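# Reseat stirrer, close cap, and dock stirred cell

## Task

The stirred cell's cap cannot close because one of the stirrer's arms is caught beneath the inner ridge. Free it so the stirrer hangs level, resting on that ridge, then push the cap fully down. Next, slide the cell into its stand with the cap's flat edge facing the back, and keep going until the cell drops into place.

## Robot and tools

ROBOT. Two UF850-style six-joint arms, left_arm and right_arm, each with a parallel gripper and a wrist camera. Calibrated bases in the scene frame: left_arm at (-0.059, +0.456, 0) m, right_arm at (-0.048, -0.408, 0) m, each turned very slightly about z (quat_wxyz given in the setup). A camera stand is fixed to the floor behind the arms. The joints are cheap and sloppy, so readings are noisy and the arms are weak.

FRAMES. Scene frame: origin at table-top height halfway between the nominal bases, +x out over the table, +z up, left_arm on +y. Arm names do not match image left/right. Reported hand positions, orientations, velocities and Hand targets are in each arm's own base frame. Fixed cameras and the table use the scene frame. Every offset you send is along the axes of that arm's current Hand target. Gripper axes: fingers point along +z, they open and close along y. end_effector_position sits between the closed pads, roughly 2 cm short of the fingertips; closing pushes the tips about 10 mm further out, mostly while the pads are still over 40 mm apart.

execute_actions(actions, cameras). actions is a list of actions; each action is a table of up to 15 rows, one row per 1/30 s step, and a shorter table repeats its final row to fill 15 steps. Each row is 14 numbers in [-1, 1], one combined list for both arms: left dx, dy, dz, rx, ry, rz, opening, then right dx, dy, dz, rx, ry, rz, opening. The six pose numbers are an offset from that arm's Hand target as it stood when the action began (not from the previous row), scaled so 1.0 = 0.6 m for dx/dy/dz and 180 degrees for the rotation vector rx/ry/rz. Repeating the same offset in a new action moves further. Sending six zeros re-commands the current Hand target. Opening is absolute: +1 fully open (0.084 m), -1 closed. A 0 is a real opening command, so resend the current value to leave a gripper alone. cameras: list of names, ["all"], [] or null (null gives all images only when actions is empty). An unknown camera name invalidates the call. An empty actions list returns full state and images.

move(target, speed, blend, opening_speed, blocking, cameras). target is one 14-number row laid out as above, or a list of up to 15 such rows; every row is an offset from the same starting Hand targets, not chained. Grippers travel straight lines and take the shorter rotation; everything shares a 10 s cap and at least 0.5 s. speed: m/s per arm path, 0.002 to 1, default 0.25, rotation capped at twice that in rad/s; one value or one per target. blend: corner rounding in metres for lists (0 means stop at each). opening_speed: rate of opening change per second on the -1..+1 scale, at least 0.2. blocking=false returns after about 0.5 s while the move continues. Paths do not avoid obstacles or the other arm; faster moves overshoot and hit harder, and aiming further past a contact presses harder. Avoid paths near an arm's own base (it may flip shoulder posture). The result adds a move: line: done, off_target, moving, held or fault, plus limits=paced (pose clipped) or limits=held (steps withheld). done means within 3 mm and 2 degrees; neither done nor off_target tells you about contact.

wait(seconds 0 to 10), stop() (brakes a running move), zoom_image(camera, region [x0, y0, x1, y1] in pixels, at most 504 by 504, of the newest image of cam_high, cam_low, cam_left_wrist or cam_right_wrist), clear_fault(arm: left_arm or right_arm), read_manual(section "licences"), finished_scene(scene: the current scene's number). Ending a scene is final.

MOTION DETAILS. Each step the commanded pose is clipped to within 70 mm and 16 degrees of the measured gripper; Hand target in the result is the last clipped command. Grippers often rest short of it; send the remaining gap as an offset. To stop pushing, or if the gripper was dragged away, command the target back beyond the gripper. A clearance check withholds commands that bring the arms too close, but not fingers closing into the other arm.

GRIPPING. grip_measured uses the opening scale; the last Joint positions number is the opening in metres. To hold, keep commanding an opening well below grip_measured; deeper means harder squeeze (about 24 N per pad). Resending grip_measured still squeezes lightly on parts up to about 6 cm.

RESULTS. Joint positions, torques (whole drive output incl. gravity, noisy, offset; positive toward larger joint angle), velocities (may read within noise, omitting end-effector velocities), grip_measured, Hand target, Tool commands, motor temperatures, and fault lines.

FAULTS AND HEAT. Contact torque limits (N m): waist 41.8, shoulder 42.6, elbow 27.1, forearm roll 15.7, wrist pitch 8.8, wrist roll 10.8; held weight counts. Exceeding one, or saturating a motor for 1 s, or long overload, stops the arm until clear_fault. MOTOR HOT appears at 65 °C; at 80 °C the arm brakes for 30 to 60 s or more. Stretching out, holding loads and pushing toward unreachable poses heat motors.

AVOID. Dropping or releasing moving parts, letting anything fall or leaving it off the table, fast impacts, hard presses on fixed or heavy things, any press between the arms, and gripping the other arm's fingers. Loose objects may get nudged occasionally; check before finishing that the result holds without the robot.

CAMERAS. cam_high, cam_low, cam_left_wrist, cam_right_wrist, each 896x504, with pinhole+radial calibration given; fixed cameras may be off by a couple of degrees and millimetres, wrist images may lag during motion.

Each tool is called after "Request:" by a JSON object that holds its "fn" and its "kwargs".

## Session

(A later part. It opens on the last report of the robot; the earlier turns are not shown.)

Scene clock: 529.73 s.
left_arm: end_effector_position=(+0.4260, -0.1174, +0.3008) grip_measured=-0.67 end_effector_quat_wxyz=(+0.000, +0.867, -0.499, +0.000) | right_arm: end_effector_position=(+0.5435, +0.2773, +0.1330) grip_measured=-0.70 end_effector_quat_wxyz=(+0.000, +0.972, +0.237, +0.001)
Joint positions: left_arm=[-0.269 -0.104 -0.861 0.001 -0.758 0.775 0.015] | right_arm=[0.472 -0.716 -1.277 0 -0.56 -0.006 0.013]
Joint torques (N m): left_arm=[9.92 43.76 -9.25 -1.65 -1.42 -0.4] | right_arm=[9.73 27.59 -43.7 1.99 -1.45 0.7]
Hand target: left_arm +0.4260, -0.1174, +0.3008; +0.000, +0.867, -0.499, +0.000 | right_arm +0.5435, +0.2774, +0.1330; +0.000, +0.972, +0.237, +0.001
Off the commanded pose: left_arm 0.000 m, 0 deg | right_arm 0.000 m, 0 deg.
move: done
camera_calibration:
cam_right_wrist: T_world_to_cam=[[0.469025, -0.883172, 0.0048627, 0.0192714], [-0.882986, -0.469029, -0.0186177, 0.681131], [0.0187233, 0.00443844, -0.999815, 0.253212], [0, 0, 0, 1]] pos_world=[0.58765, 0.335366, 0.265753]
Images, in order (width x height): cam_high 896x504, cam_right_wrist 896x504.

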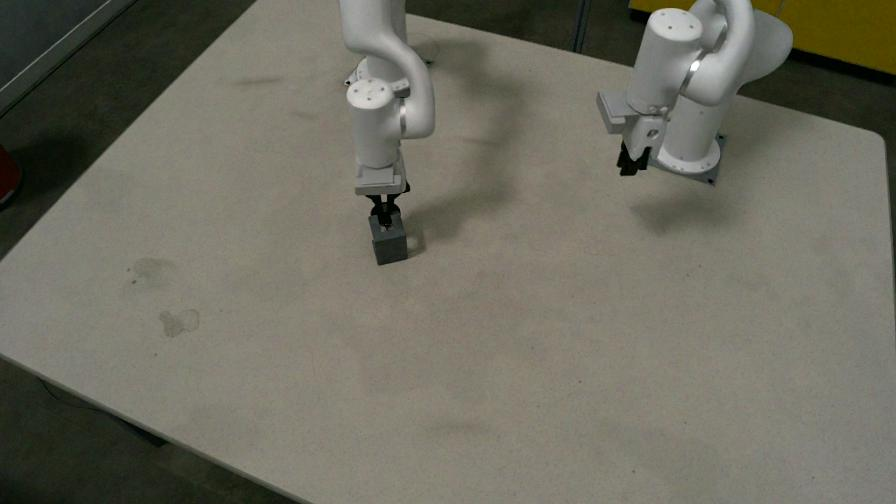

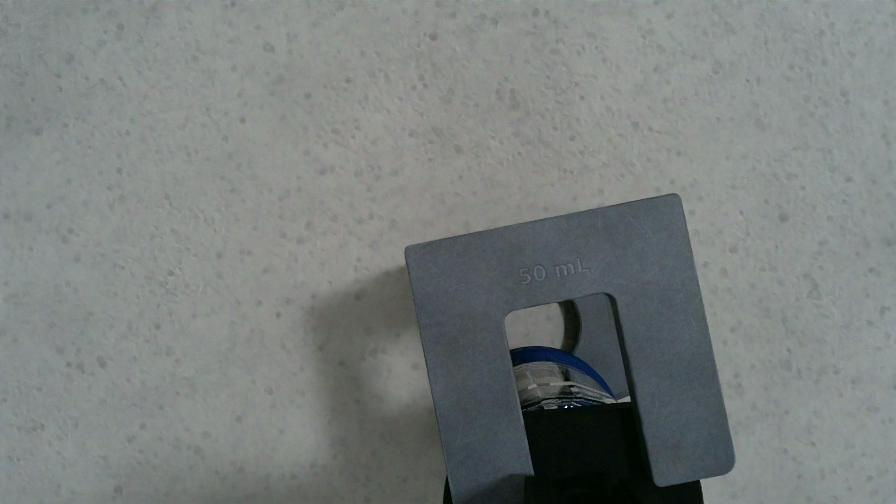

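Request:
{"fn": "execute_actions", "kwargs": {"actions": []}}

Request:
{"fn": "zoom_image", "kwargs": {"camera": "cam_low", "region": [225, 245, 305, 345]}}

Scene clock: 561.23 s.
left_arm: end_effector_position=(+0.4260, -0.1174, +0.3008) grip_measured=-0.67 end_effector_quat_wxyz=(+0.000, +0.867, -0.499, +0.000) | right_arm: end_effector_position=(+0.5435, +0.2774, +0.1330) grip_measured=-0.70 end_effector_quat_wxyz=(+0.000, +0.972, +0.237, +0.001)
Joint positions: left_arm=[-0.269 -0.104 -0.861 0.001 -0.758 0.775 0.015] | right_arm=[0.472 -0.716 -1.277 0 -0.56 -0.006 0.013]
Joint velocities: within noise
Joint torques (N m): left_arm=[9.78 43.16 -8.83 -1.84 -1.52 -0.41] | right_arm=[9.17 28.73 -43.49 2.06 -1.18 0.67]
Motor temperatures (°C): left_arm=[29 34 34 33 34 36] | right_arm=[33 29 34 32 36 32]
Hand target: left_arm +0.4260, -0.1174, +0.3008; +0.000, +0.867, -0.499, +0.000 | right_arm +0.5435, +0.2774, +0.1330; +0.000, +0.972, +0.237, +0.001
Tool commands: left_gripper/opening=-0.65 right_gripper/opening=-1.0
Off the commanded pose: left_arm 0.000 m, 0 deg | right_arm 0.000 m, 0 deg.
camera_calibration:
cam_left_wrist: T_world_to_cam=[[-0.865446, -0.500925, -0.00879536, 0.343832], [-0.500996, 0.865385, 0.0105205, 0.377036], [0.00234139, 0.0135114, -0.999906, 0.435757], [0, 0, 0, 1]] pos_world=[0.485441, -0.159935, 0.434774]
cam_right_wrist: T_world_to_cam=[[0.469025, -0.883172, 0.0048627, 0.0193598], [-0.882986, -0.469029, -0.0186177, 0.681178], [0.0187233, 0.00443844, -0.999815, 0.253212], [0, 0, 0, 1]] pos_world=[0.58765, 0.335466, 0.265753]

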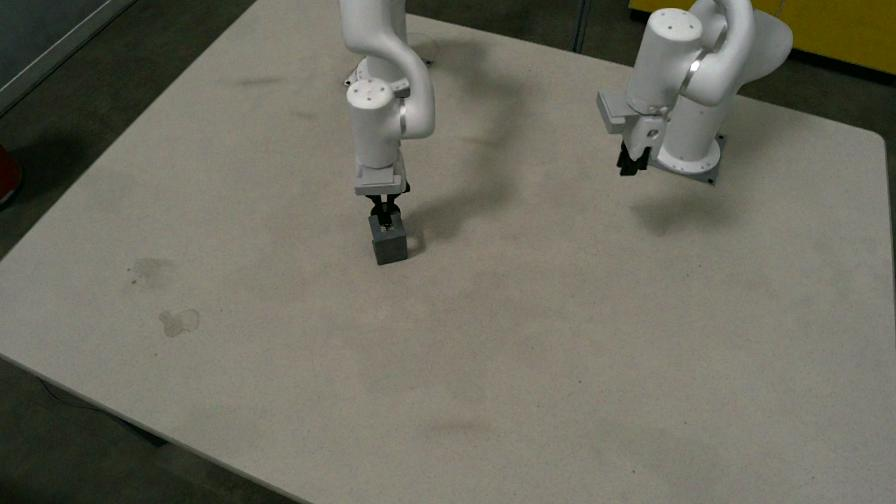

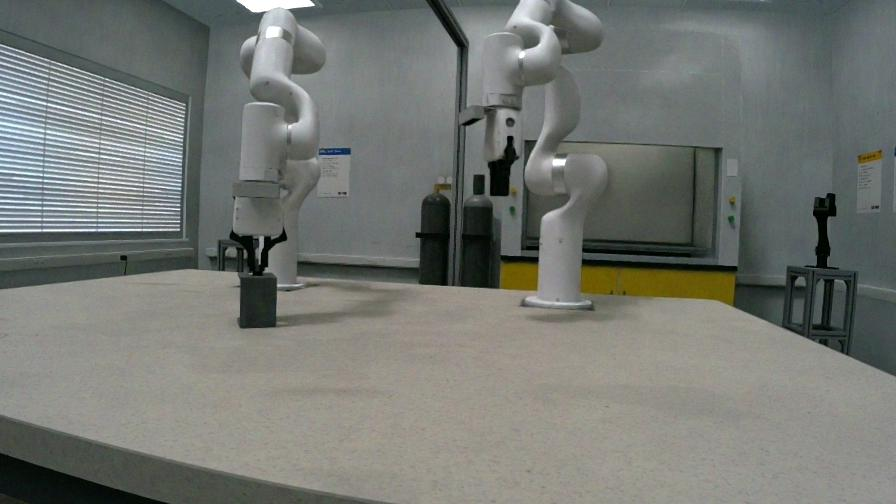

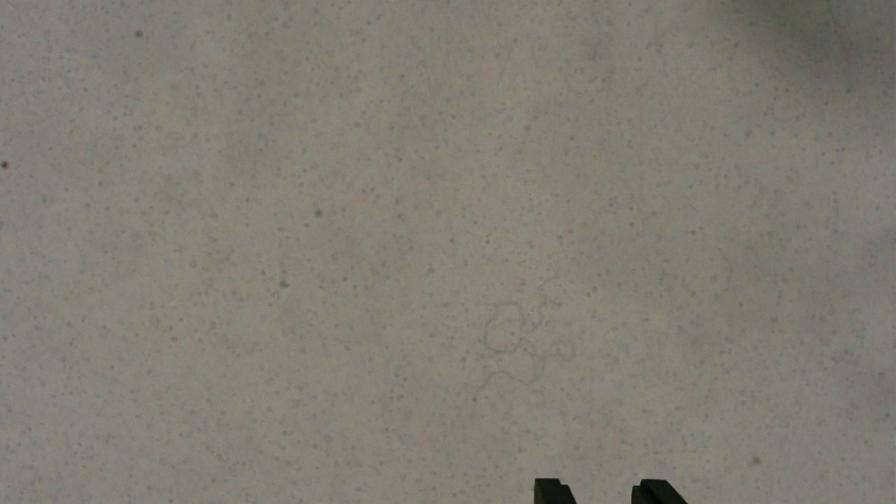

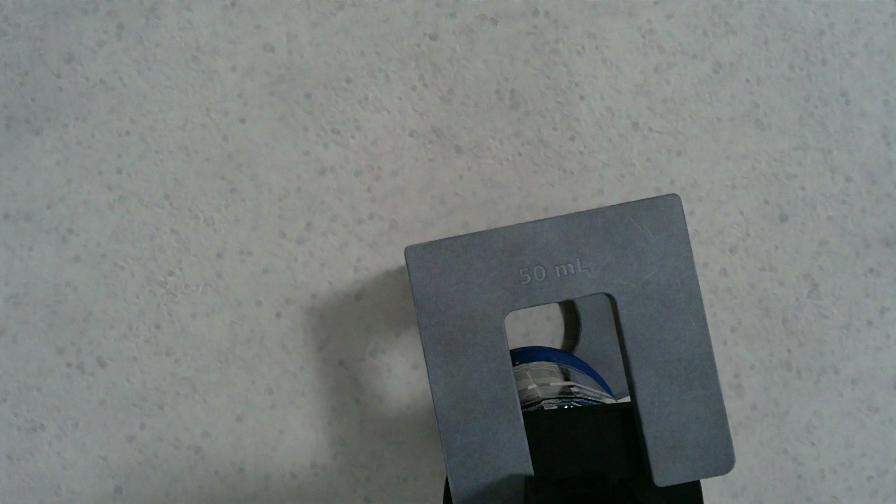

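Scaled by 5.040.

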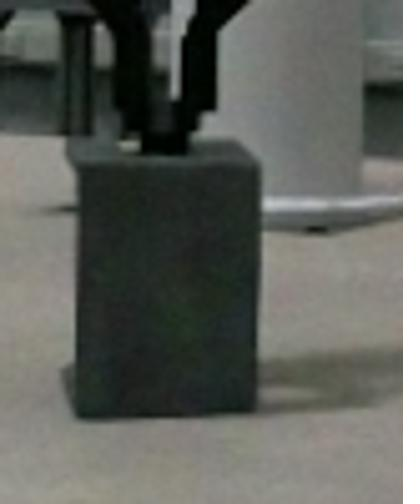

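Request:
{"fn": "move", "kwargs": {"target": [0,0,0,0,0,0,-0.65,-0.025,0.003,0,0,0,0,-1], "speed": 0.04, "cameras": ["cam_right_wrist"]}}

Request:
{"fn": "zoom_image", "kwargs": {"camera": "cam_right_wrist", "region": [400, 220, 740, 504]}}

Scene clock: 566.30 s.
left_arm: end_effector_position=(+0.4260, -0.1174, +0.3008) grip_measured=-0.67 end_effector_quat_wxyz=(+0.000, +0.867, -0.499, +0.000) | right_arm: end_effector_position=(+0.5310, +0.2689, +0.1330) grip_measured=-0.70 end_effector_quat_wxyz=(+0.000, +0.972, +0.237, +0.001)
Joint positions: left_arm=[-0.269 -0.104 -0.861 0.001 -0.758 0.775 0.015] | right_arm=[0.469 -0.686 -1.226 0 -0.538 -0.009 0.013]
Joint torques (N m): left_arm=[9.15 43.05 -9.18 -1.95 -1.4 -0.49] | right_arm=[-9.07 78.74 -5.78 1.78 1.8 -1.32]
Hand target: left_arm +0.4260, -0.1174, +0.3008; +0.000, +0.867, -0.499, +0.000 | right_arm +0.5310, +0.2689, +0.1330; +0.000, +0.972, +0.237, +0.001
Off the commanded pose: left_arm 0.000 m, 0 deg | right_arm 0.000 m, 0 deg.
move: done
camera_calibration:
cam_right_wrist: T_world_to_cam=[[0.469025, -0.883172, 0.0048627, 0.0177156], [-0.882986, -0.469029, -0.0186177, 0.666154], [0.0187233, 0.00443844, -0.999815, 0.253484], [0, 0, 0, 1]] pos_world=[0.57515, 0.326966, 0.265753]
Images, in order (width x height): cam_right_wrist 896x504.

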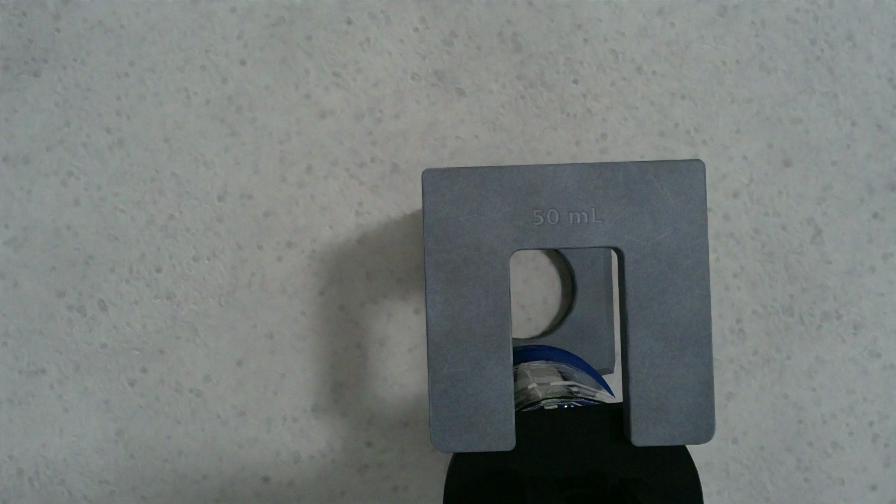

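Scaled by 1.482.

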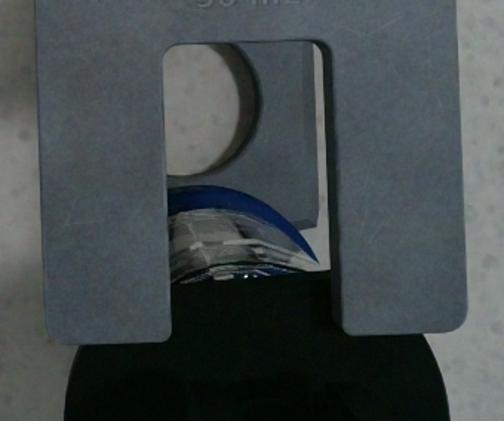

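Request:
{"fn": "move", "kwargs": {"target": [[0,0,0,0,0,0,-0.65,-0.01,-0.0037,0,0,0,0.012,-1],[0,0,0,0,0,0,-0.65,-0.01,-0.0037,0.002,0,0,0.012,-1],[0,0,0,0,0,0,-0.65,0.010,-0.0045,0.002,0,0,0.012,-1]], "speed": 0.03, "cameras": ["cam_right_wrist"]}}

Scene clock: 578.40 s.
left_arm: end_effector_position=(+0.4260, -0.1174, +0.3008) grip_measured=-0.67 end_effector_quat_wxyz=(+0.000, +0.867, -0.499, +0.000) | right_arm: end_effector_position=(+0.5351, +0.2740, +0.1318) grip_measured=-0.70 end_effector_quat_wxyz=(+0.000, +0.976, +0.218, +0.001)
Joint positions: left_arm=[-0.269 -0.104 -0.861 0.001 -0.758 0.775 0.015] | right_arm=[0.473 -0.7 -1.246 0 -0.545 0.034 0.013]
Joint torques (N m): left_arm=[9.25 42.44 -9.35 -1.5 -1.46 -0.67] | right_arm=[8.97 26.66 -42.95 -0.88 -1.28 1.42]
Hand target: left_arm +0.4260, -0.1174, +0.3008; +0.000, +0.867, -0.499, +0.000 | right_arm +0.5351, +0.2740, +0.1318; +0.000, +0.976, +0.218, +0.001
Off the commanded pose: left_arm 0.000 m, 0 deg | right_arm 0.000 m, 0 deg.
move: done
camera_calibration:
cam_right_wrist: T_world_to_cam=[[0.435359, -0.900244, 0.00482211, 0.0430227], [-0.900059, -0.43537, -0.0186381, 0.672059], [0.0188782, 0.00377408, -0.999815, 0.252281], [0, 0, 0, 1]] pos_world=[0.581399, 0.330373, 0.264553]
Images, in order (width x height): cam_right_wrist 896x504.

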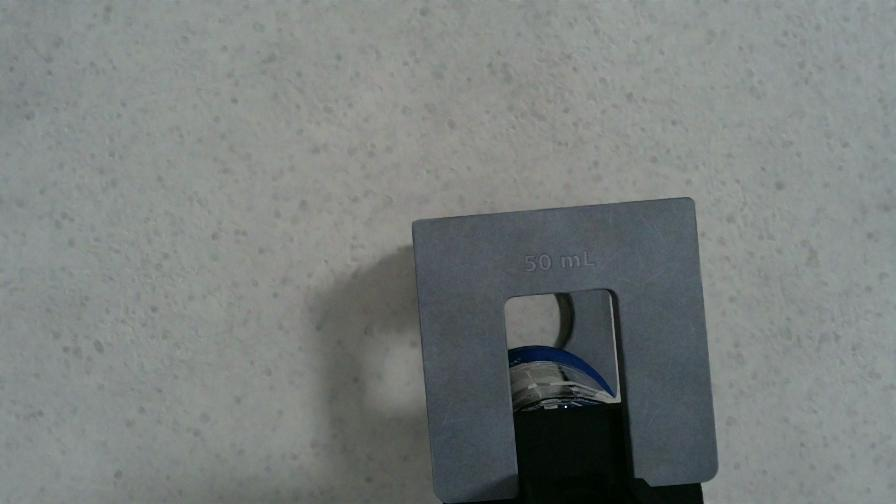

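Request:
{"fn": "move", "kwargs": {"target": [0,0,0,0,0,0,-0.65,0.03,-0.005,0,0,0,0,-1], "speed": 0.03, "cameras": ["cam_right_wrist"]}}

Scene clock: 587.90 s.
left_arm: end_effector_position=(+0.4260, -0.1174, +0.3008) grip_measured=-0.67 end_effector_quat_wxyz=(+0.000, +0.867, -0.499, +0.000) | right_arm: end_effector_position=(+0.5501, +0.2844, +0.1318) grip_measured=-0.70 end_effector_quat_wxyz=(+0.000, +0.976, +0.218, +0.001)
Joint positions: left_arm=[-0.269 -0.104 -0.861 0.001 -0.758 0.775 0.015] | right_arm=[0.477 -0.736 -1.309 0 -0.571 0.037 0.013]
Joint torques (N m): left_arm=[9.09 43.56 -9.66 -1.63 -1.38 -0.74] | right_arm=[10.18 28.19 -44.12 -0.39 -1.51 1.46]
Hand target: left_arm +0.4260, -0.1174, +0.3008; +0.000, +0.867, -0.499, +0.000 | right_arm +0.5501, +0.2844, +0.1318; +0.000, +0.976, +0.218, +0.001
Off the commanded pose: left_arm 0.000 m, 0 deg | right_arm 0.000 m, 0 deg.
move: done
camera_calibration:
cam_right_wrist: T_world_to_cam=[[0.435359, -0.900244, 0.00482211, 0.0458543], [-0.900059, -0.43537, -0.0186381, 0.690089], [0.0188782, 0.00377408, -0.999815, 0.252059], [0, 0, 0, 1]] pos_world=[0.596399, 0.340773, 0.264653]
Images, in order (width x height): cam_right_wrist 896x504.

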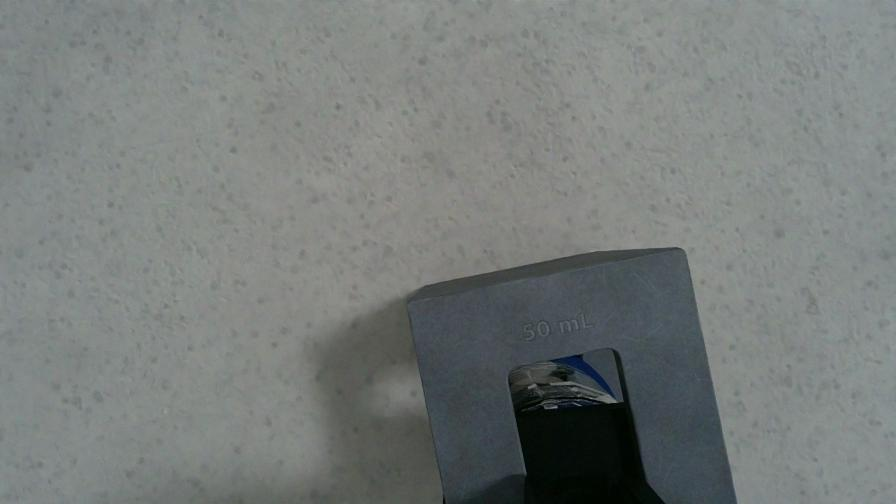

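Request:
{"fn": "move", "kwargs": {"target": [[0,0,0,0,0,0,-0.65,-0.002,0.001,0.0007,0,0,-0.015,-1],[0,0,0,0,0,0,-0.65,0.023,-0.001,0.0007,0,0,-0.015,-1]], "speed": 0.03, "cameras": ["cam_right_wrist"]}}

Scene clock: 593.57 s.
left_arm: end_effector_position=(+0.4260, -0.1174, +0.3008) grip_measured=-0.67 end_effector_quat_wxyz=(+0.000, +0.867, -0.499, +0.000) | right_arm: end_effector_position=(+0.5623, +0.2908, +0.1314) grip_measured=-0.70 end_effector_quat_wxyz=(+0.000, +0.970, +0.241, +0.001)
Joint positions: left_arm=[-0.269 -0.104 -0.861 0.001 -0.758 0.775 0.015] | right_arm=[0.477 -0.765 -1.358 0 -0.591 -0.01 0.013]
Joint torques (N m): left_arm=[9.21 43.88 -9.41 -1.68 -1.39 -0.75] | right_arm=[9.61 29.2 -44.53 1.79 -1.65 0.67]
Hand target: left_arm +0.4260, -0.1174, +0.3008; +0.000, +0.867, -0.499, +0.000 | right_arm +0.5623, +0.2908, +0.1314; +0.000, +0.970, +0.241, +0.001
Off the commanded pose: left_arm 0.000 m, 0 deg | right_arm 0.000 m, 0 deg.
move: done
camera_calibration:
cam_right_wrist: T_world_to_cam=[[0.477265, -0.878746, 0.00488484, 0.0164202], [-0.878559, -0.477267, -0.0186923, 0.704006], [0.0187571, 0.00462954, -0.999813, 0.25122], [0, 0, 0, 1]] pos_world=[0.605962, 0.349265, 0.264253]
Images, in order (width x height): cam_right_wrist 896x504.

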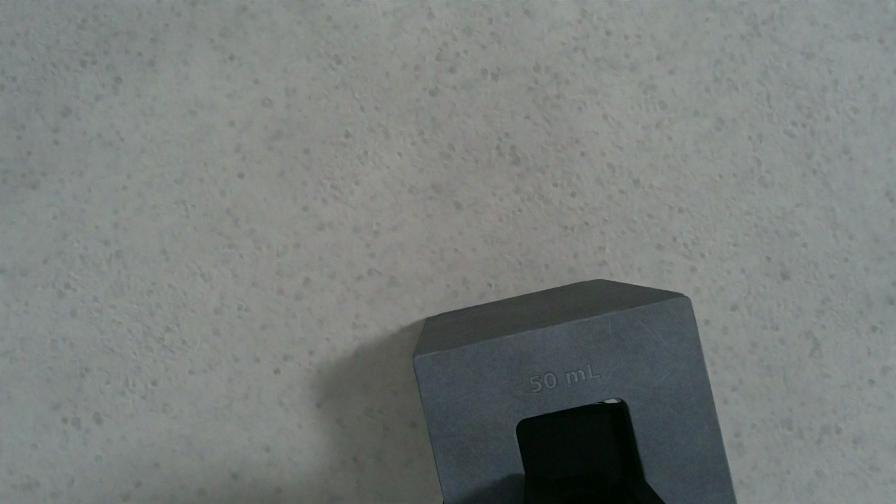

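Request:
{"fn": "move", "kwargs": {"target": [[0,0,0,0,0,0,-0.65,-0.003,0.003,0,0,0,-0.03,-1],[0,0,0,0,0,0,-0.65,0.0135,0.0005,0,0,0,-0.03,-1]], "speed": 0.02, "cameras": ["cam_right_wrist","cam_high"]}}

Request:
{"fn": "zoom_image", "kwargs": {"camera": "cam_high", "region": [365, 190, 415, 240]}}

Scene clock: 601.70 s.
left_arm: end_effector_position=(+0.4260, -0.1174, +0.3008) grip_measured=-0.67 end_effector_quat_wxyz=(+0.000, +0.867, -0.499, +0.000) | right_arm: end_effector_position=(+0.5696, +0.2943, +0.1315) grip_measured=-0.70 end_effector_quat_wxyz=(+0.000, +0.958, +0.287, +0.001)
Joint positions: left_arm=[-0.269 -0.104 -0.861 0.001 -0.758 0.775 0.015] | right_arm=[0.477 -0.782 -1.388 0 -0.604 -0.104 0.013]
Joint torques (N m): left_arm=[9.72 42.57 -9.86 -1.5 -1.39 -0.76] | right_arm=[9.06 30.24 -44.09 1.68 -1.58 0.65]
Hand target: left_arm +0.4260, -0.1174, +0.3008; +0.000, +0.867, -0.499, +0.000 | right_arm +0.5696, +0.2944, +0.1315; +0.000, +0.958, +0.287, +0.001
Off the commanded pose: left_arm 0.000 m, 0 deg | right_arm 0.000 m, 0 deg.
move: done
camera_calibration:
cam_right_wrist: T_world_to_cam=[[0.557888, -0.829902, 0.00498373, -0.044236], [-0.829716, -0.557875, -0.0186404, 0.707939], [0.01825, 0.00626416, -0.999814, 0.250883], [0, 0, 0, 1]] pos_world=[0.607488, 0.356658, 0.264253]
Images, in order (width x height): cam_high 896x504, cam_right_wrist 896x504.

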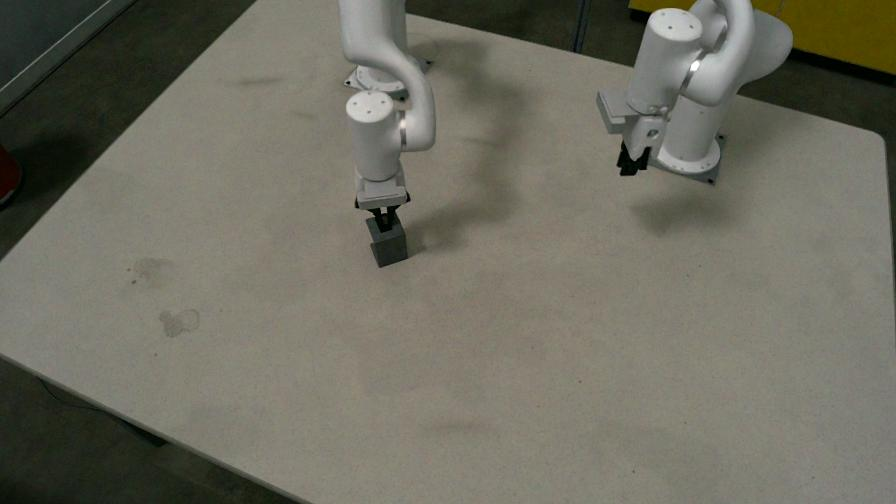

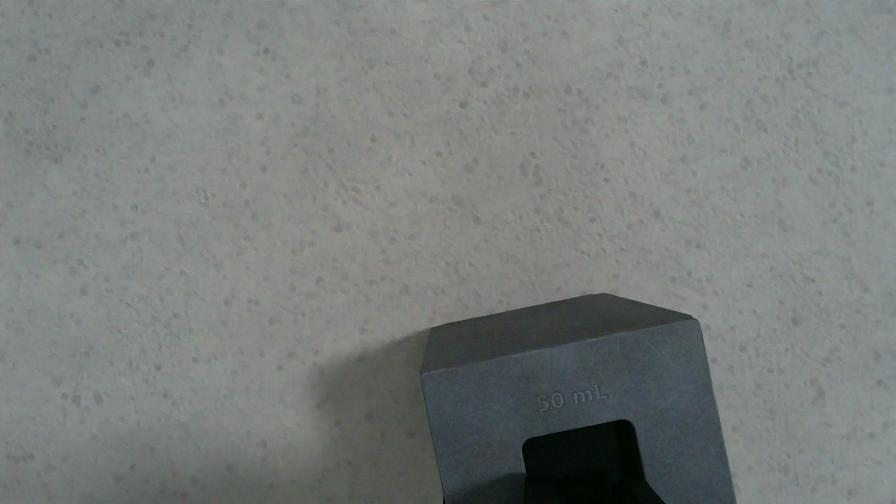

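Scaled by 10.080.

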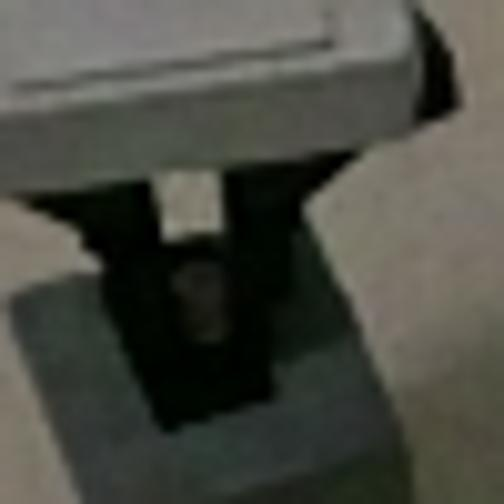

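Request:
{"fn": "move", "kwargs": {"target": [[0,0,0,0,0,0,-0.65,0,0.003,-0.0005,0,0,0,-1],[0,0,0,0,0,0,-0.65,0.018,0.001,-0.0005,0,0,0,-1]], "speed": 0.03, "cameras": ["cam_right_wrist","cam_high"]}}

Request:
{"fn": "zoom_image", "kwargs": {"camera": "cam_high", "region": [355, 195, 415, 275]}}

Scene clock: 608.73 s.
left_arm: end_effector_position=(+0.4260, -0.1174, +0.3008) grip_measured=-0.67 end_effector_quat_wxyz=(+0.000, +0.867, -0.499, +0.000) | right_arm: end_effector_position=(+0.5790, +0.2998, +0.1318) grip_measured=-0.70 end_effector_quat_wxyz=(+0.000, +0.958, +0.287, +0.001)
Joint positions: left_arm=[-0.269 -0.104 -0.861 0.001 -0.758 0.775 0.015] | right_arm=[0.478 -0.805 -1.428 0 -0.622 -0.103 0.013]
Joint torques (N m): left_arm=[9.22 43.18 -9.84 -1.83 -1.46 -0.73] | right_arm=[10.43 30.6 -45.19 1.55 -1.62 0.79]
Hand target: left_arm +0.4260, -0.1174, +0.3008; +0.000, +0.867, -0.499, +0.000 | right_arm +0.5790, +0.2998, +0.1318; +0.000, +0.958, +0.287, +0.001
Off the commanded pose: left_arm 0.000 m, 0 deg | right_arm 0.000 m, 0 deg.
move: done
camera_calibration:
cam_right_wrist: T_world_to_cam=[[0.557888, -0.829902, 0.00498373, -0.0449172], [-0.829716, -0.557875, -0.0186404, 0.718812], [0.01825, 0.00626416, -0.999814, 0.250977], [0, 0, 0, 1]] pos_world=[0.616888, 0.362158, 0.264553]
Images, in order (width x height): cam_high 896x504, cam_right_wrist 896x504.

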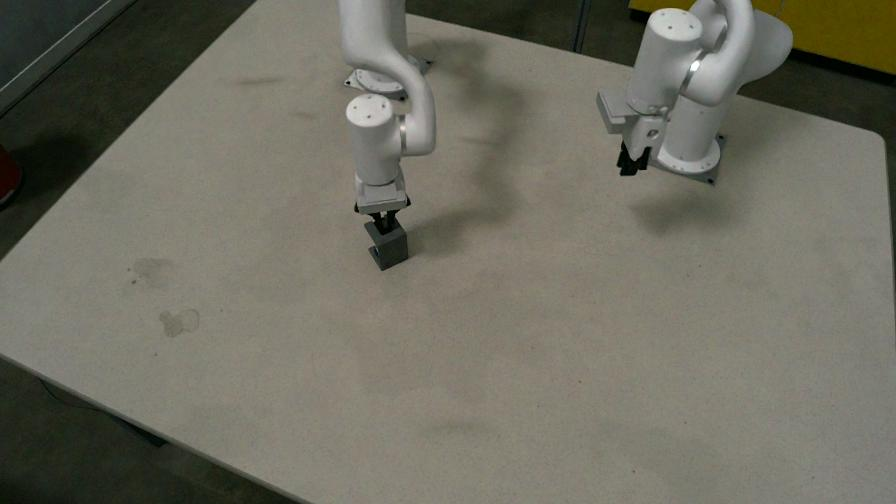

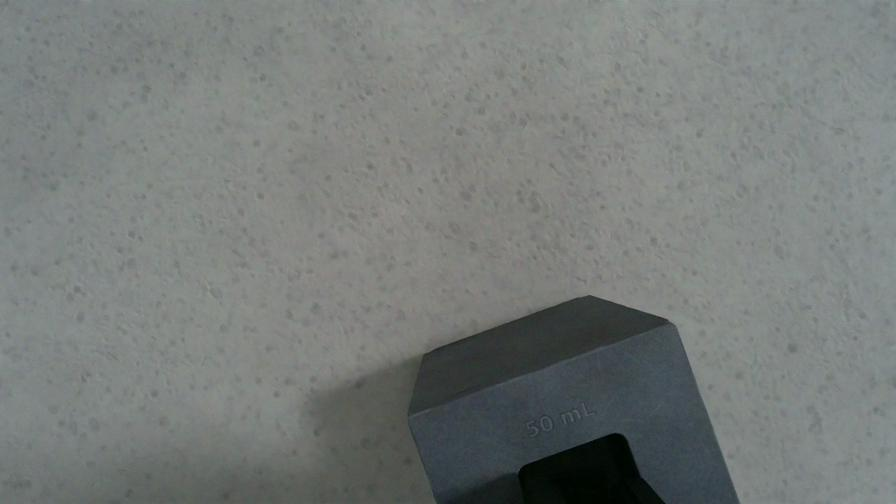

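Scaled by 6.300.

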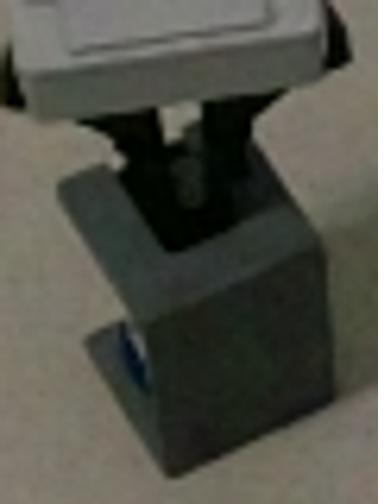

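Request:
{"fn": "move", "kwargs": {"target": [[0,0,0,0,0,0,-0.65,-0.015,0.007,-0.0003,0,0,0,-1],[0,0,0,0,0,0,-0.65,-0.015,0.007,-0.0003,0,0,-0.085,-1]], "speed": [0.03,0.1], "cameras": ["cam_right_wrist","cam_high"]}}

Request:
{"fn": "zoom_image", "kwargs": {"camera": "cam_high", "region": [355, 195, 415, 275]}}

Scene clock: 617.00 s.
left_arm: end_effector_position=(+0.4260, -0.1174, +0.3008) grip_measured=-0.67 end_effector_quat_wxyz=(+0.000, +0.867, -0.499, +0.000) | right_arm: end_effector_position=(+0.5737, +0.2914, +0.1319) grip_measured=-0.70 end_effector_quat_wxyz=(+0.000, +0.911, +0.412, +0.001)
Joint positions: left_arm=[-0.269 -0.104 -0.861 0.001 -0.758 0.775 0.015] | right_arm=[0.47 -0.786 -1.397 0 -0.609 -0.378 0.013]
Joint torques (N m): left_arm=[9.12 43.4 -10.35 -1.82 -1.4 -0.78] | right_arm=[-1.13 84.43 -6.74 1.35 1.39 -1.22]
Hand target: left_arm +0.4260, -0.1174, +0.3008; +0.000, +0.867, -0.499, +0.000 | right_arm +0.5738, +0.2913, +0.1319; +0.000, +0.911, +0.412, +0.001
Off the commanded pose: left_arm 0.000 m, 0 deg | right_arm 0.000 m, 0 deg.
move: done
camera_calibration:
cam_right_wrist: T_world_to_cam=[[0.757236, -0.653118, 0.00546006, -0.214879], [-0.65294, -0.757185, -0.0184577, 0.666364], [0.0161893, 0.0104117, -0.999815, 0.251227], [0, 0, 0, 1]] pos_world=[0.593742, 0.361603, 0.264653]
Images, in order (width x height): cam_high 896x504, cam_right_wrist 896x504.

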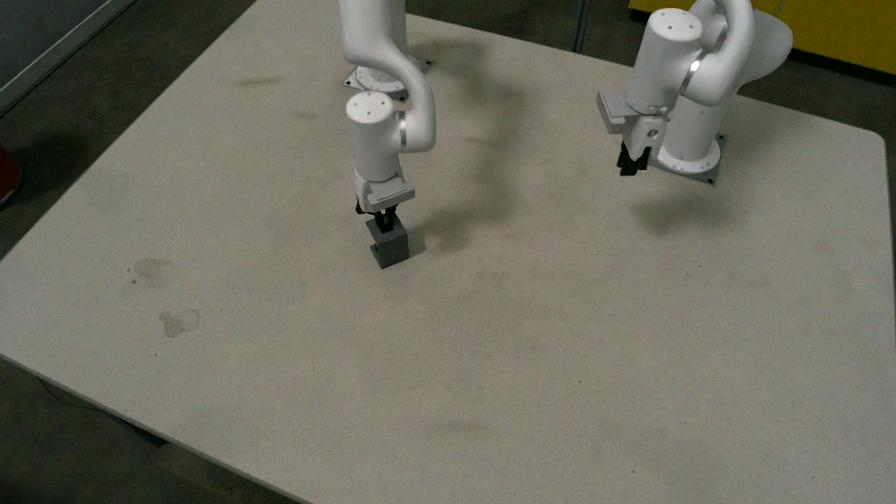

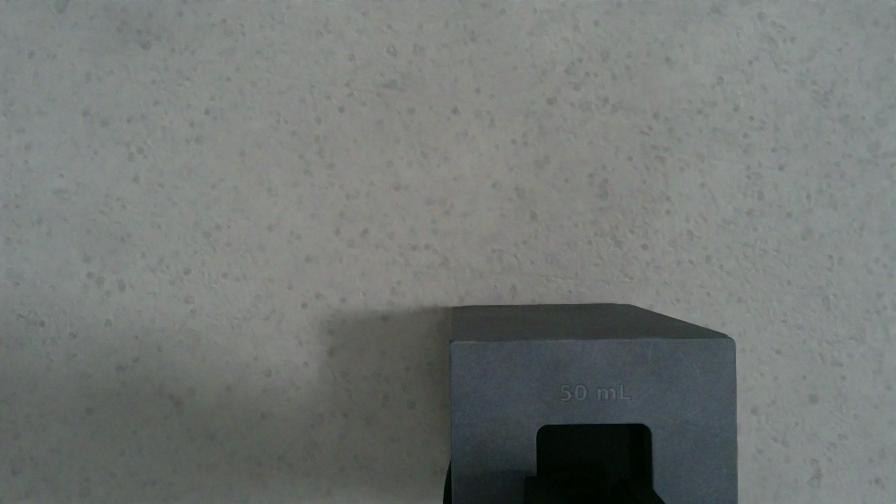

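Scaled by 6.300.

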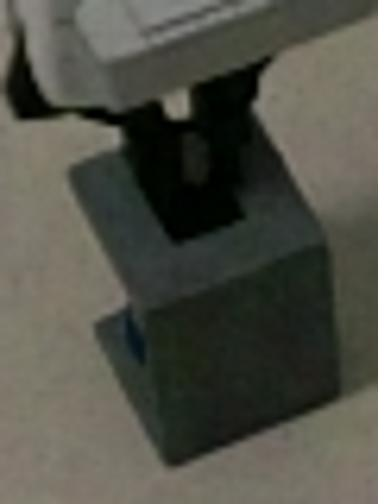

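Request:
{"fn": "move", "kwargs": {"target": [[0,0,0,0,0,0,-0.65,-0.003,0.0045,-0.0003,0,0,0,-1],[0,0,0,0,0,0,-0.65,-0.003,0.0045,-0.0003,0,0,0.02,-1],[0,0,0,0,0,0,-0.65,0.019,0.0045,-0.0003,0,0,0.02,-1]], "speed": [0.03,0.1,0.03], "cameras": ["cam_right_wrist","cam_high"]}}

Request:
{"fn": "zoom_image", "kwargs": {"camera": "cam_high", "region": [355, 195, 415, 275]}}

Scene clock: 626.07 s.
left_arm: end_effector_position=(+0.4260, -0.1174, +0.3008) grip_measured=-0.67 end_effector_quat_wxyz=(+0.000, +0.867, -0.499, +0.000) | right_arm: end_effector_position=(+0.5833, +0.2981, +0.1321) grip_measured=-0.70 end_effector_quat_wxyz=(+0.000, +0.924, +0.383, +0.001)
Joint positions: left_arm=[-0.269 -0.104 -0.861 0.001 -0.758 0.775 0.015] | right_arm=[0.472 -0.811 -1.44 0 -0.628 -0.313 0.013]
Joint torques (N m): left_arm=[10.19 43.02 -10.11 -1.93 -1.42 -0.85] | right_arm=[9.03 31.79 -44.44 -0.62 -1.44 1.38]
Hand target: left_arm +0.4260, -0.1174, +0.3008; +0.000, +0.867, -0.499, +0.000 | right_arm +0.5833, +0.2981, +0.1321; +0.000, +0.924, +0.383, +0.001
Off the commanded pose: left_arm 0.000 m, 0 deg | right_arm 0.000 m, 0 deg.
move: done
camera_calibration:
cam_right_wrist: T_world_to_cam=[[0.714604, -0.699509, 0.00537358, -0.179092], [-0.699328, -0.714562, -0.0184929, 0.692083], [0.0167757, 0.00945723, -0.999815, 0.251139], [0, 0, 0, 1]] pos_world=[0.60776, 0.366884, 0.264853]
Images, in order (width x height): cam_high 896x504, cam_right_wrist 896x504.

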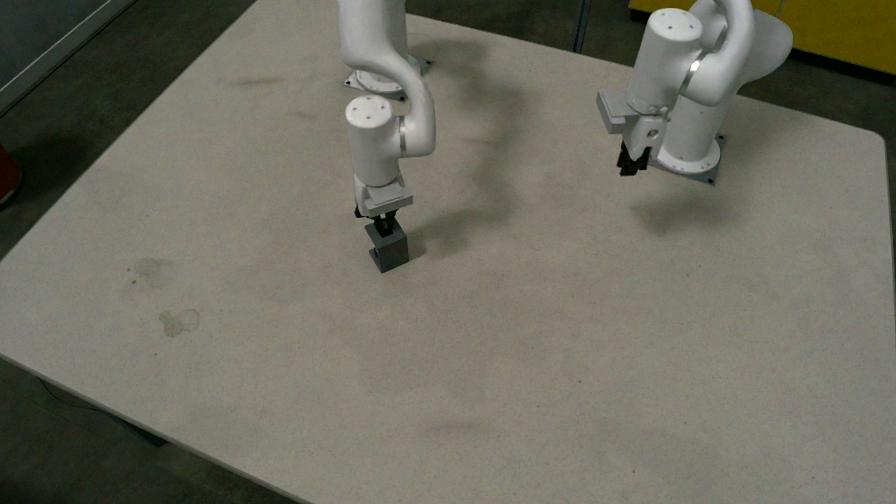

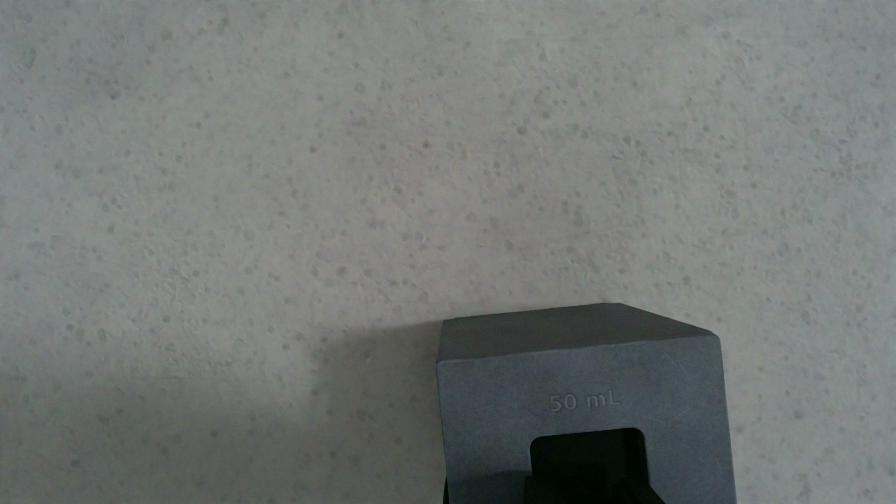

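Scaled by 6.300.

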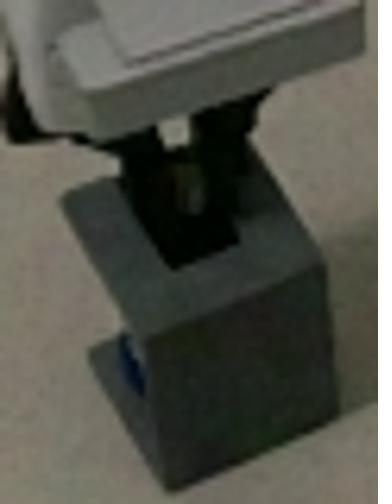

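Request:
{"fn": "move", "kwargs": {"target": [0,0,0,0,0,0,-0.65,-0.05,0.003,-0.0003,0,0,0,-1], "speed": 0.05, "cameras": ["cam_right_wrist"]}}

Request:
{"fn": "zoom_image", "kwargs": {"camera": "cam_right_wrist", "region": [400, 250, 780, 504]}}

Scene clock: 635.03 s.
left_arm: end_effector_position=(+0.4260, -0.1174, +0.3008) grip_measured=-0.67 end_effector_quat_wxyz=(+0.000, +0.867, -0.499, +0.000) | right_arm: end_effector_position=(+0.5634, +0.2756, +0.1323) grip_measured=-0.70 end_effector_quat_wxyz=(+0.000, +0.924, +0.383, +0.001)
Joint positions: left_arm=[-0.269 -0.104 -0.861 0.001 -0.758 0.775 0.015] | right_arm=[0.455 -0.752 -1.337 0 -0.584 -0.33 0.013]
Joint torques (N m): left_arm=[8.65 42.87 -10.26 -1.34 -1.36 -0.77] | right_arm=[-9.95 85.44 -5.91 1.31 1.71 -1.25]
Hand target: left_arm +0.4260, -0.1174, +0.3008; +0.000, +0.867, -0.499, +0.000 | right_arm +0.5634, +0.2756, +0.1323; +0.000, +0.924, +0.383, +0.001
Off the commanded pose: left_arm 0.000 m, 0 deg | right_arm 0.000 m, 0 deg.
move: done
camera_calibration:
cam_right_wrist: T_world_to_cam=[[0.714603, -0.699509, 0.00544504, -0.18063], [-0.699327, -0.714561, -0.0185629, 0.66211], [0.0168757, 0.00945721, -0.999813, 0.251826], [0, 0, 0, 1]] pos_world=[0.58786, 0.344384, 0.265053]
Images, in order (width x height): cam_right_wrist 896x504.

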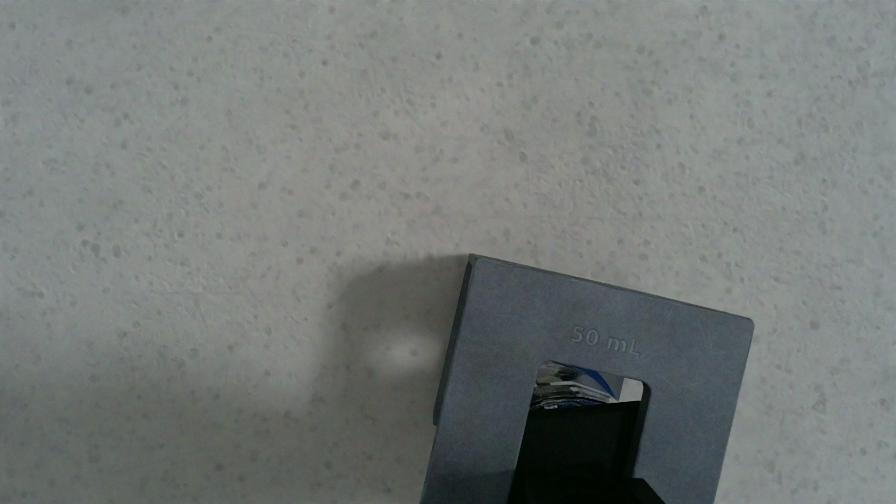

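Scaled by 1.326.

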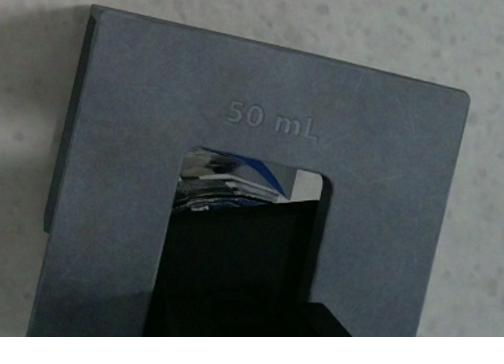

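Request:
{"fn": "move", "kwargs": {"target": [[0,0,0,0,0,0,-0.65,-0.08,-0.018,0,0,0,0,-1],[0,0,0,0,0,0,-0.65,-0.092,-0.021,-0.13,0,0,0,-1]], "speed": 0.06, "cameras": ["cam_right_wrist","cam_low","cam_high"]}}

Request:
{"fn": "zoom_image", "kwargs": {"camera": "cam_low", "region": [225, 185, 305, 285]}}

Scene clock: 646.40 s.
left_arm: end_effector_position=(+0.4260, -0.1174, +0.3008) grip_measured=-0.67 end_effector_quat_wxyz=(+0.000, +0.867, -0.499, +0.000) | right_arm: end_effector_position=(+0.5153, +0.2454, +0.2101) grip_measured=-0.70 end_effector_quat_wxyz=(+0.000, +0.924, +0.383, +0.001)
Joint positions: left_arm=[-0.269 -0.104 -0.861 0.001 -0.758 0.775 0.015] | right_arm=[0.445 -0.518 -1.168 0 -0.649 -0.341 0.013]
Joint torques (N m): left_arm=[7.69 43.18 -10.19 -1.74 -1.35 -0.76] | right_arm=[-10.36 73.29 -45.7 1.19 -1.53 -1.29]
Hand target: left_arm +0.4260, -0.1174, +0.3008; +0.000, +0.867, -0.499, +0.000 | right_arm +0.5153, +0.2454, +0.2102; +0.000, +0.924, +0.383, +0.001
Off the commanded pose: left_arm 0.000 m, 0 deg | right_arm 0.000 m, 0 deg.
move: done
camera_calibration:
cam_right_wrist: T_world_to_cam=[[0.714604, -0.699509, 0.00537358, -0.167782], [-0.699328, -0.714561, -0.0184929, 0.608314], [0.0167757, 0.00945722, -0.999815, 0.330764], [0, 0, 0, 1]] pos_world=[0.53976, 0.314184, 0.342853]
Images, in order (width x height): cam_high 896x504, cam_low 896x504, cam_right_wrist 896x504.

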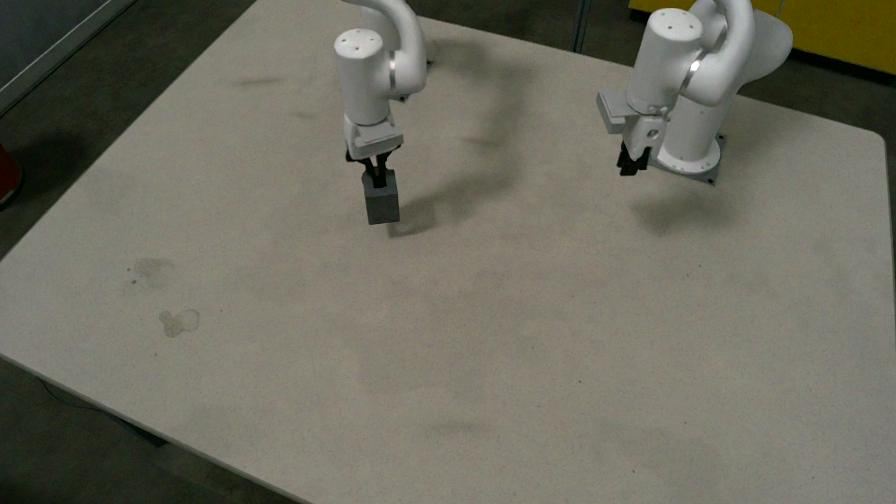

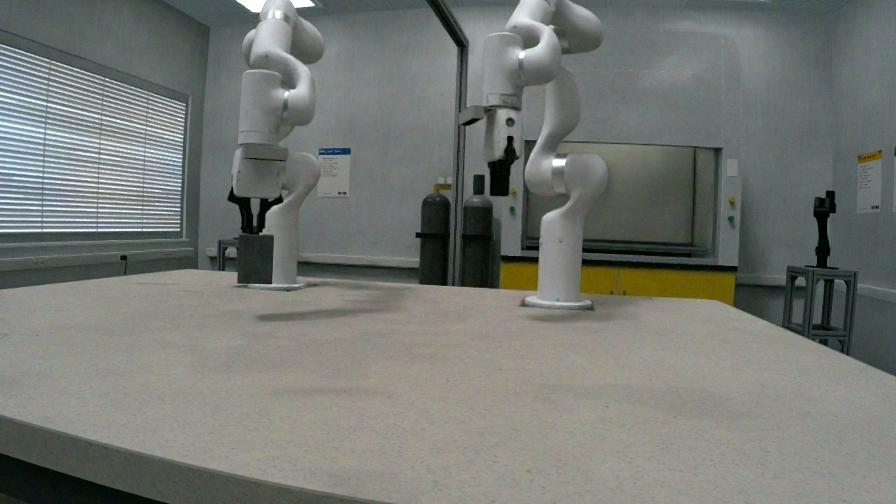

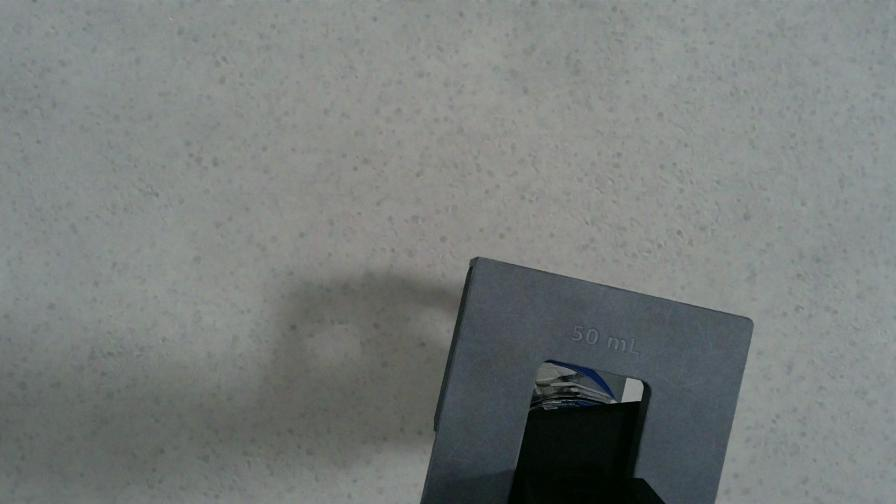

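Scaled by 5.040.

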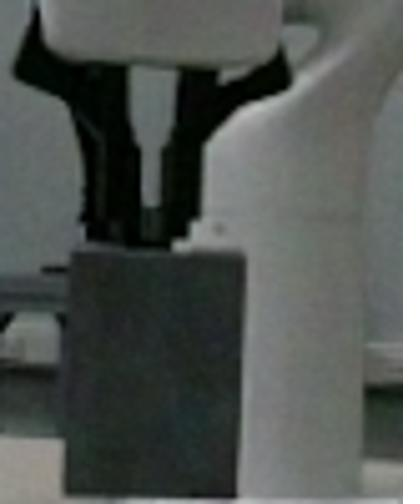

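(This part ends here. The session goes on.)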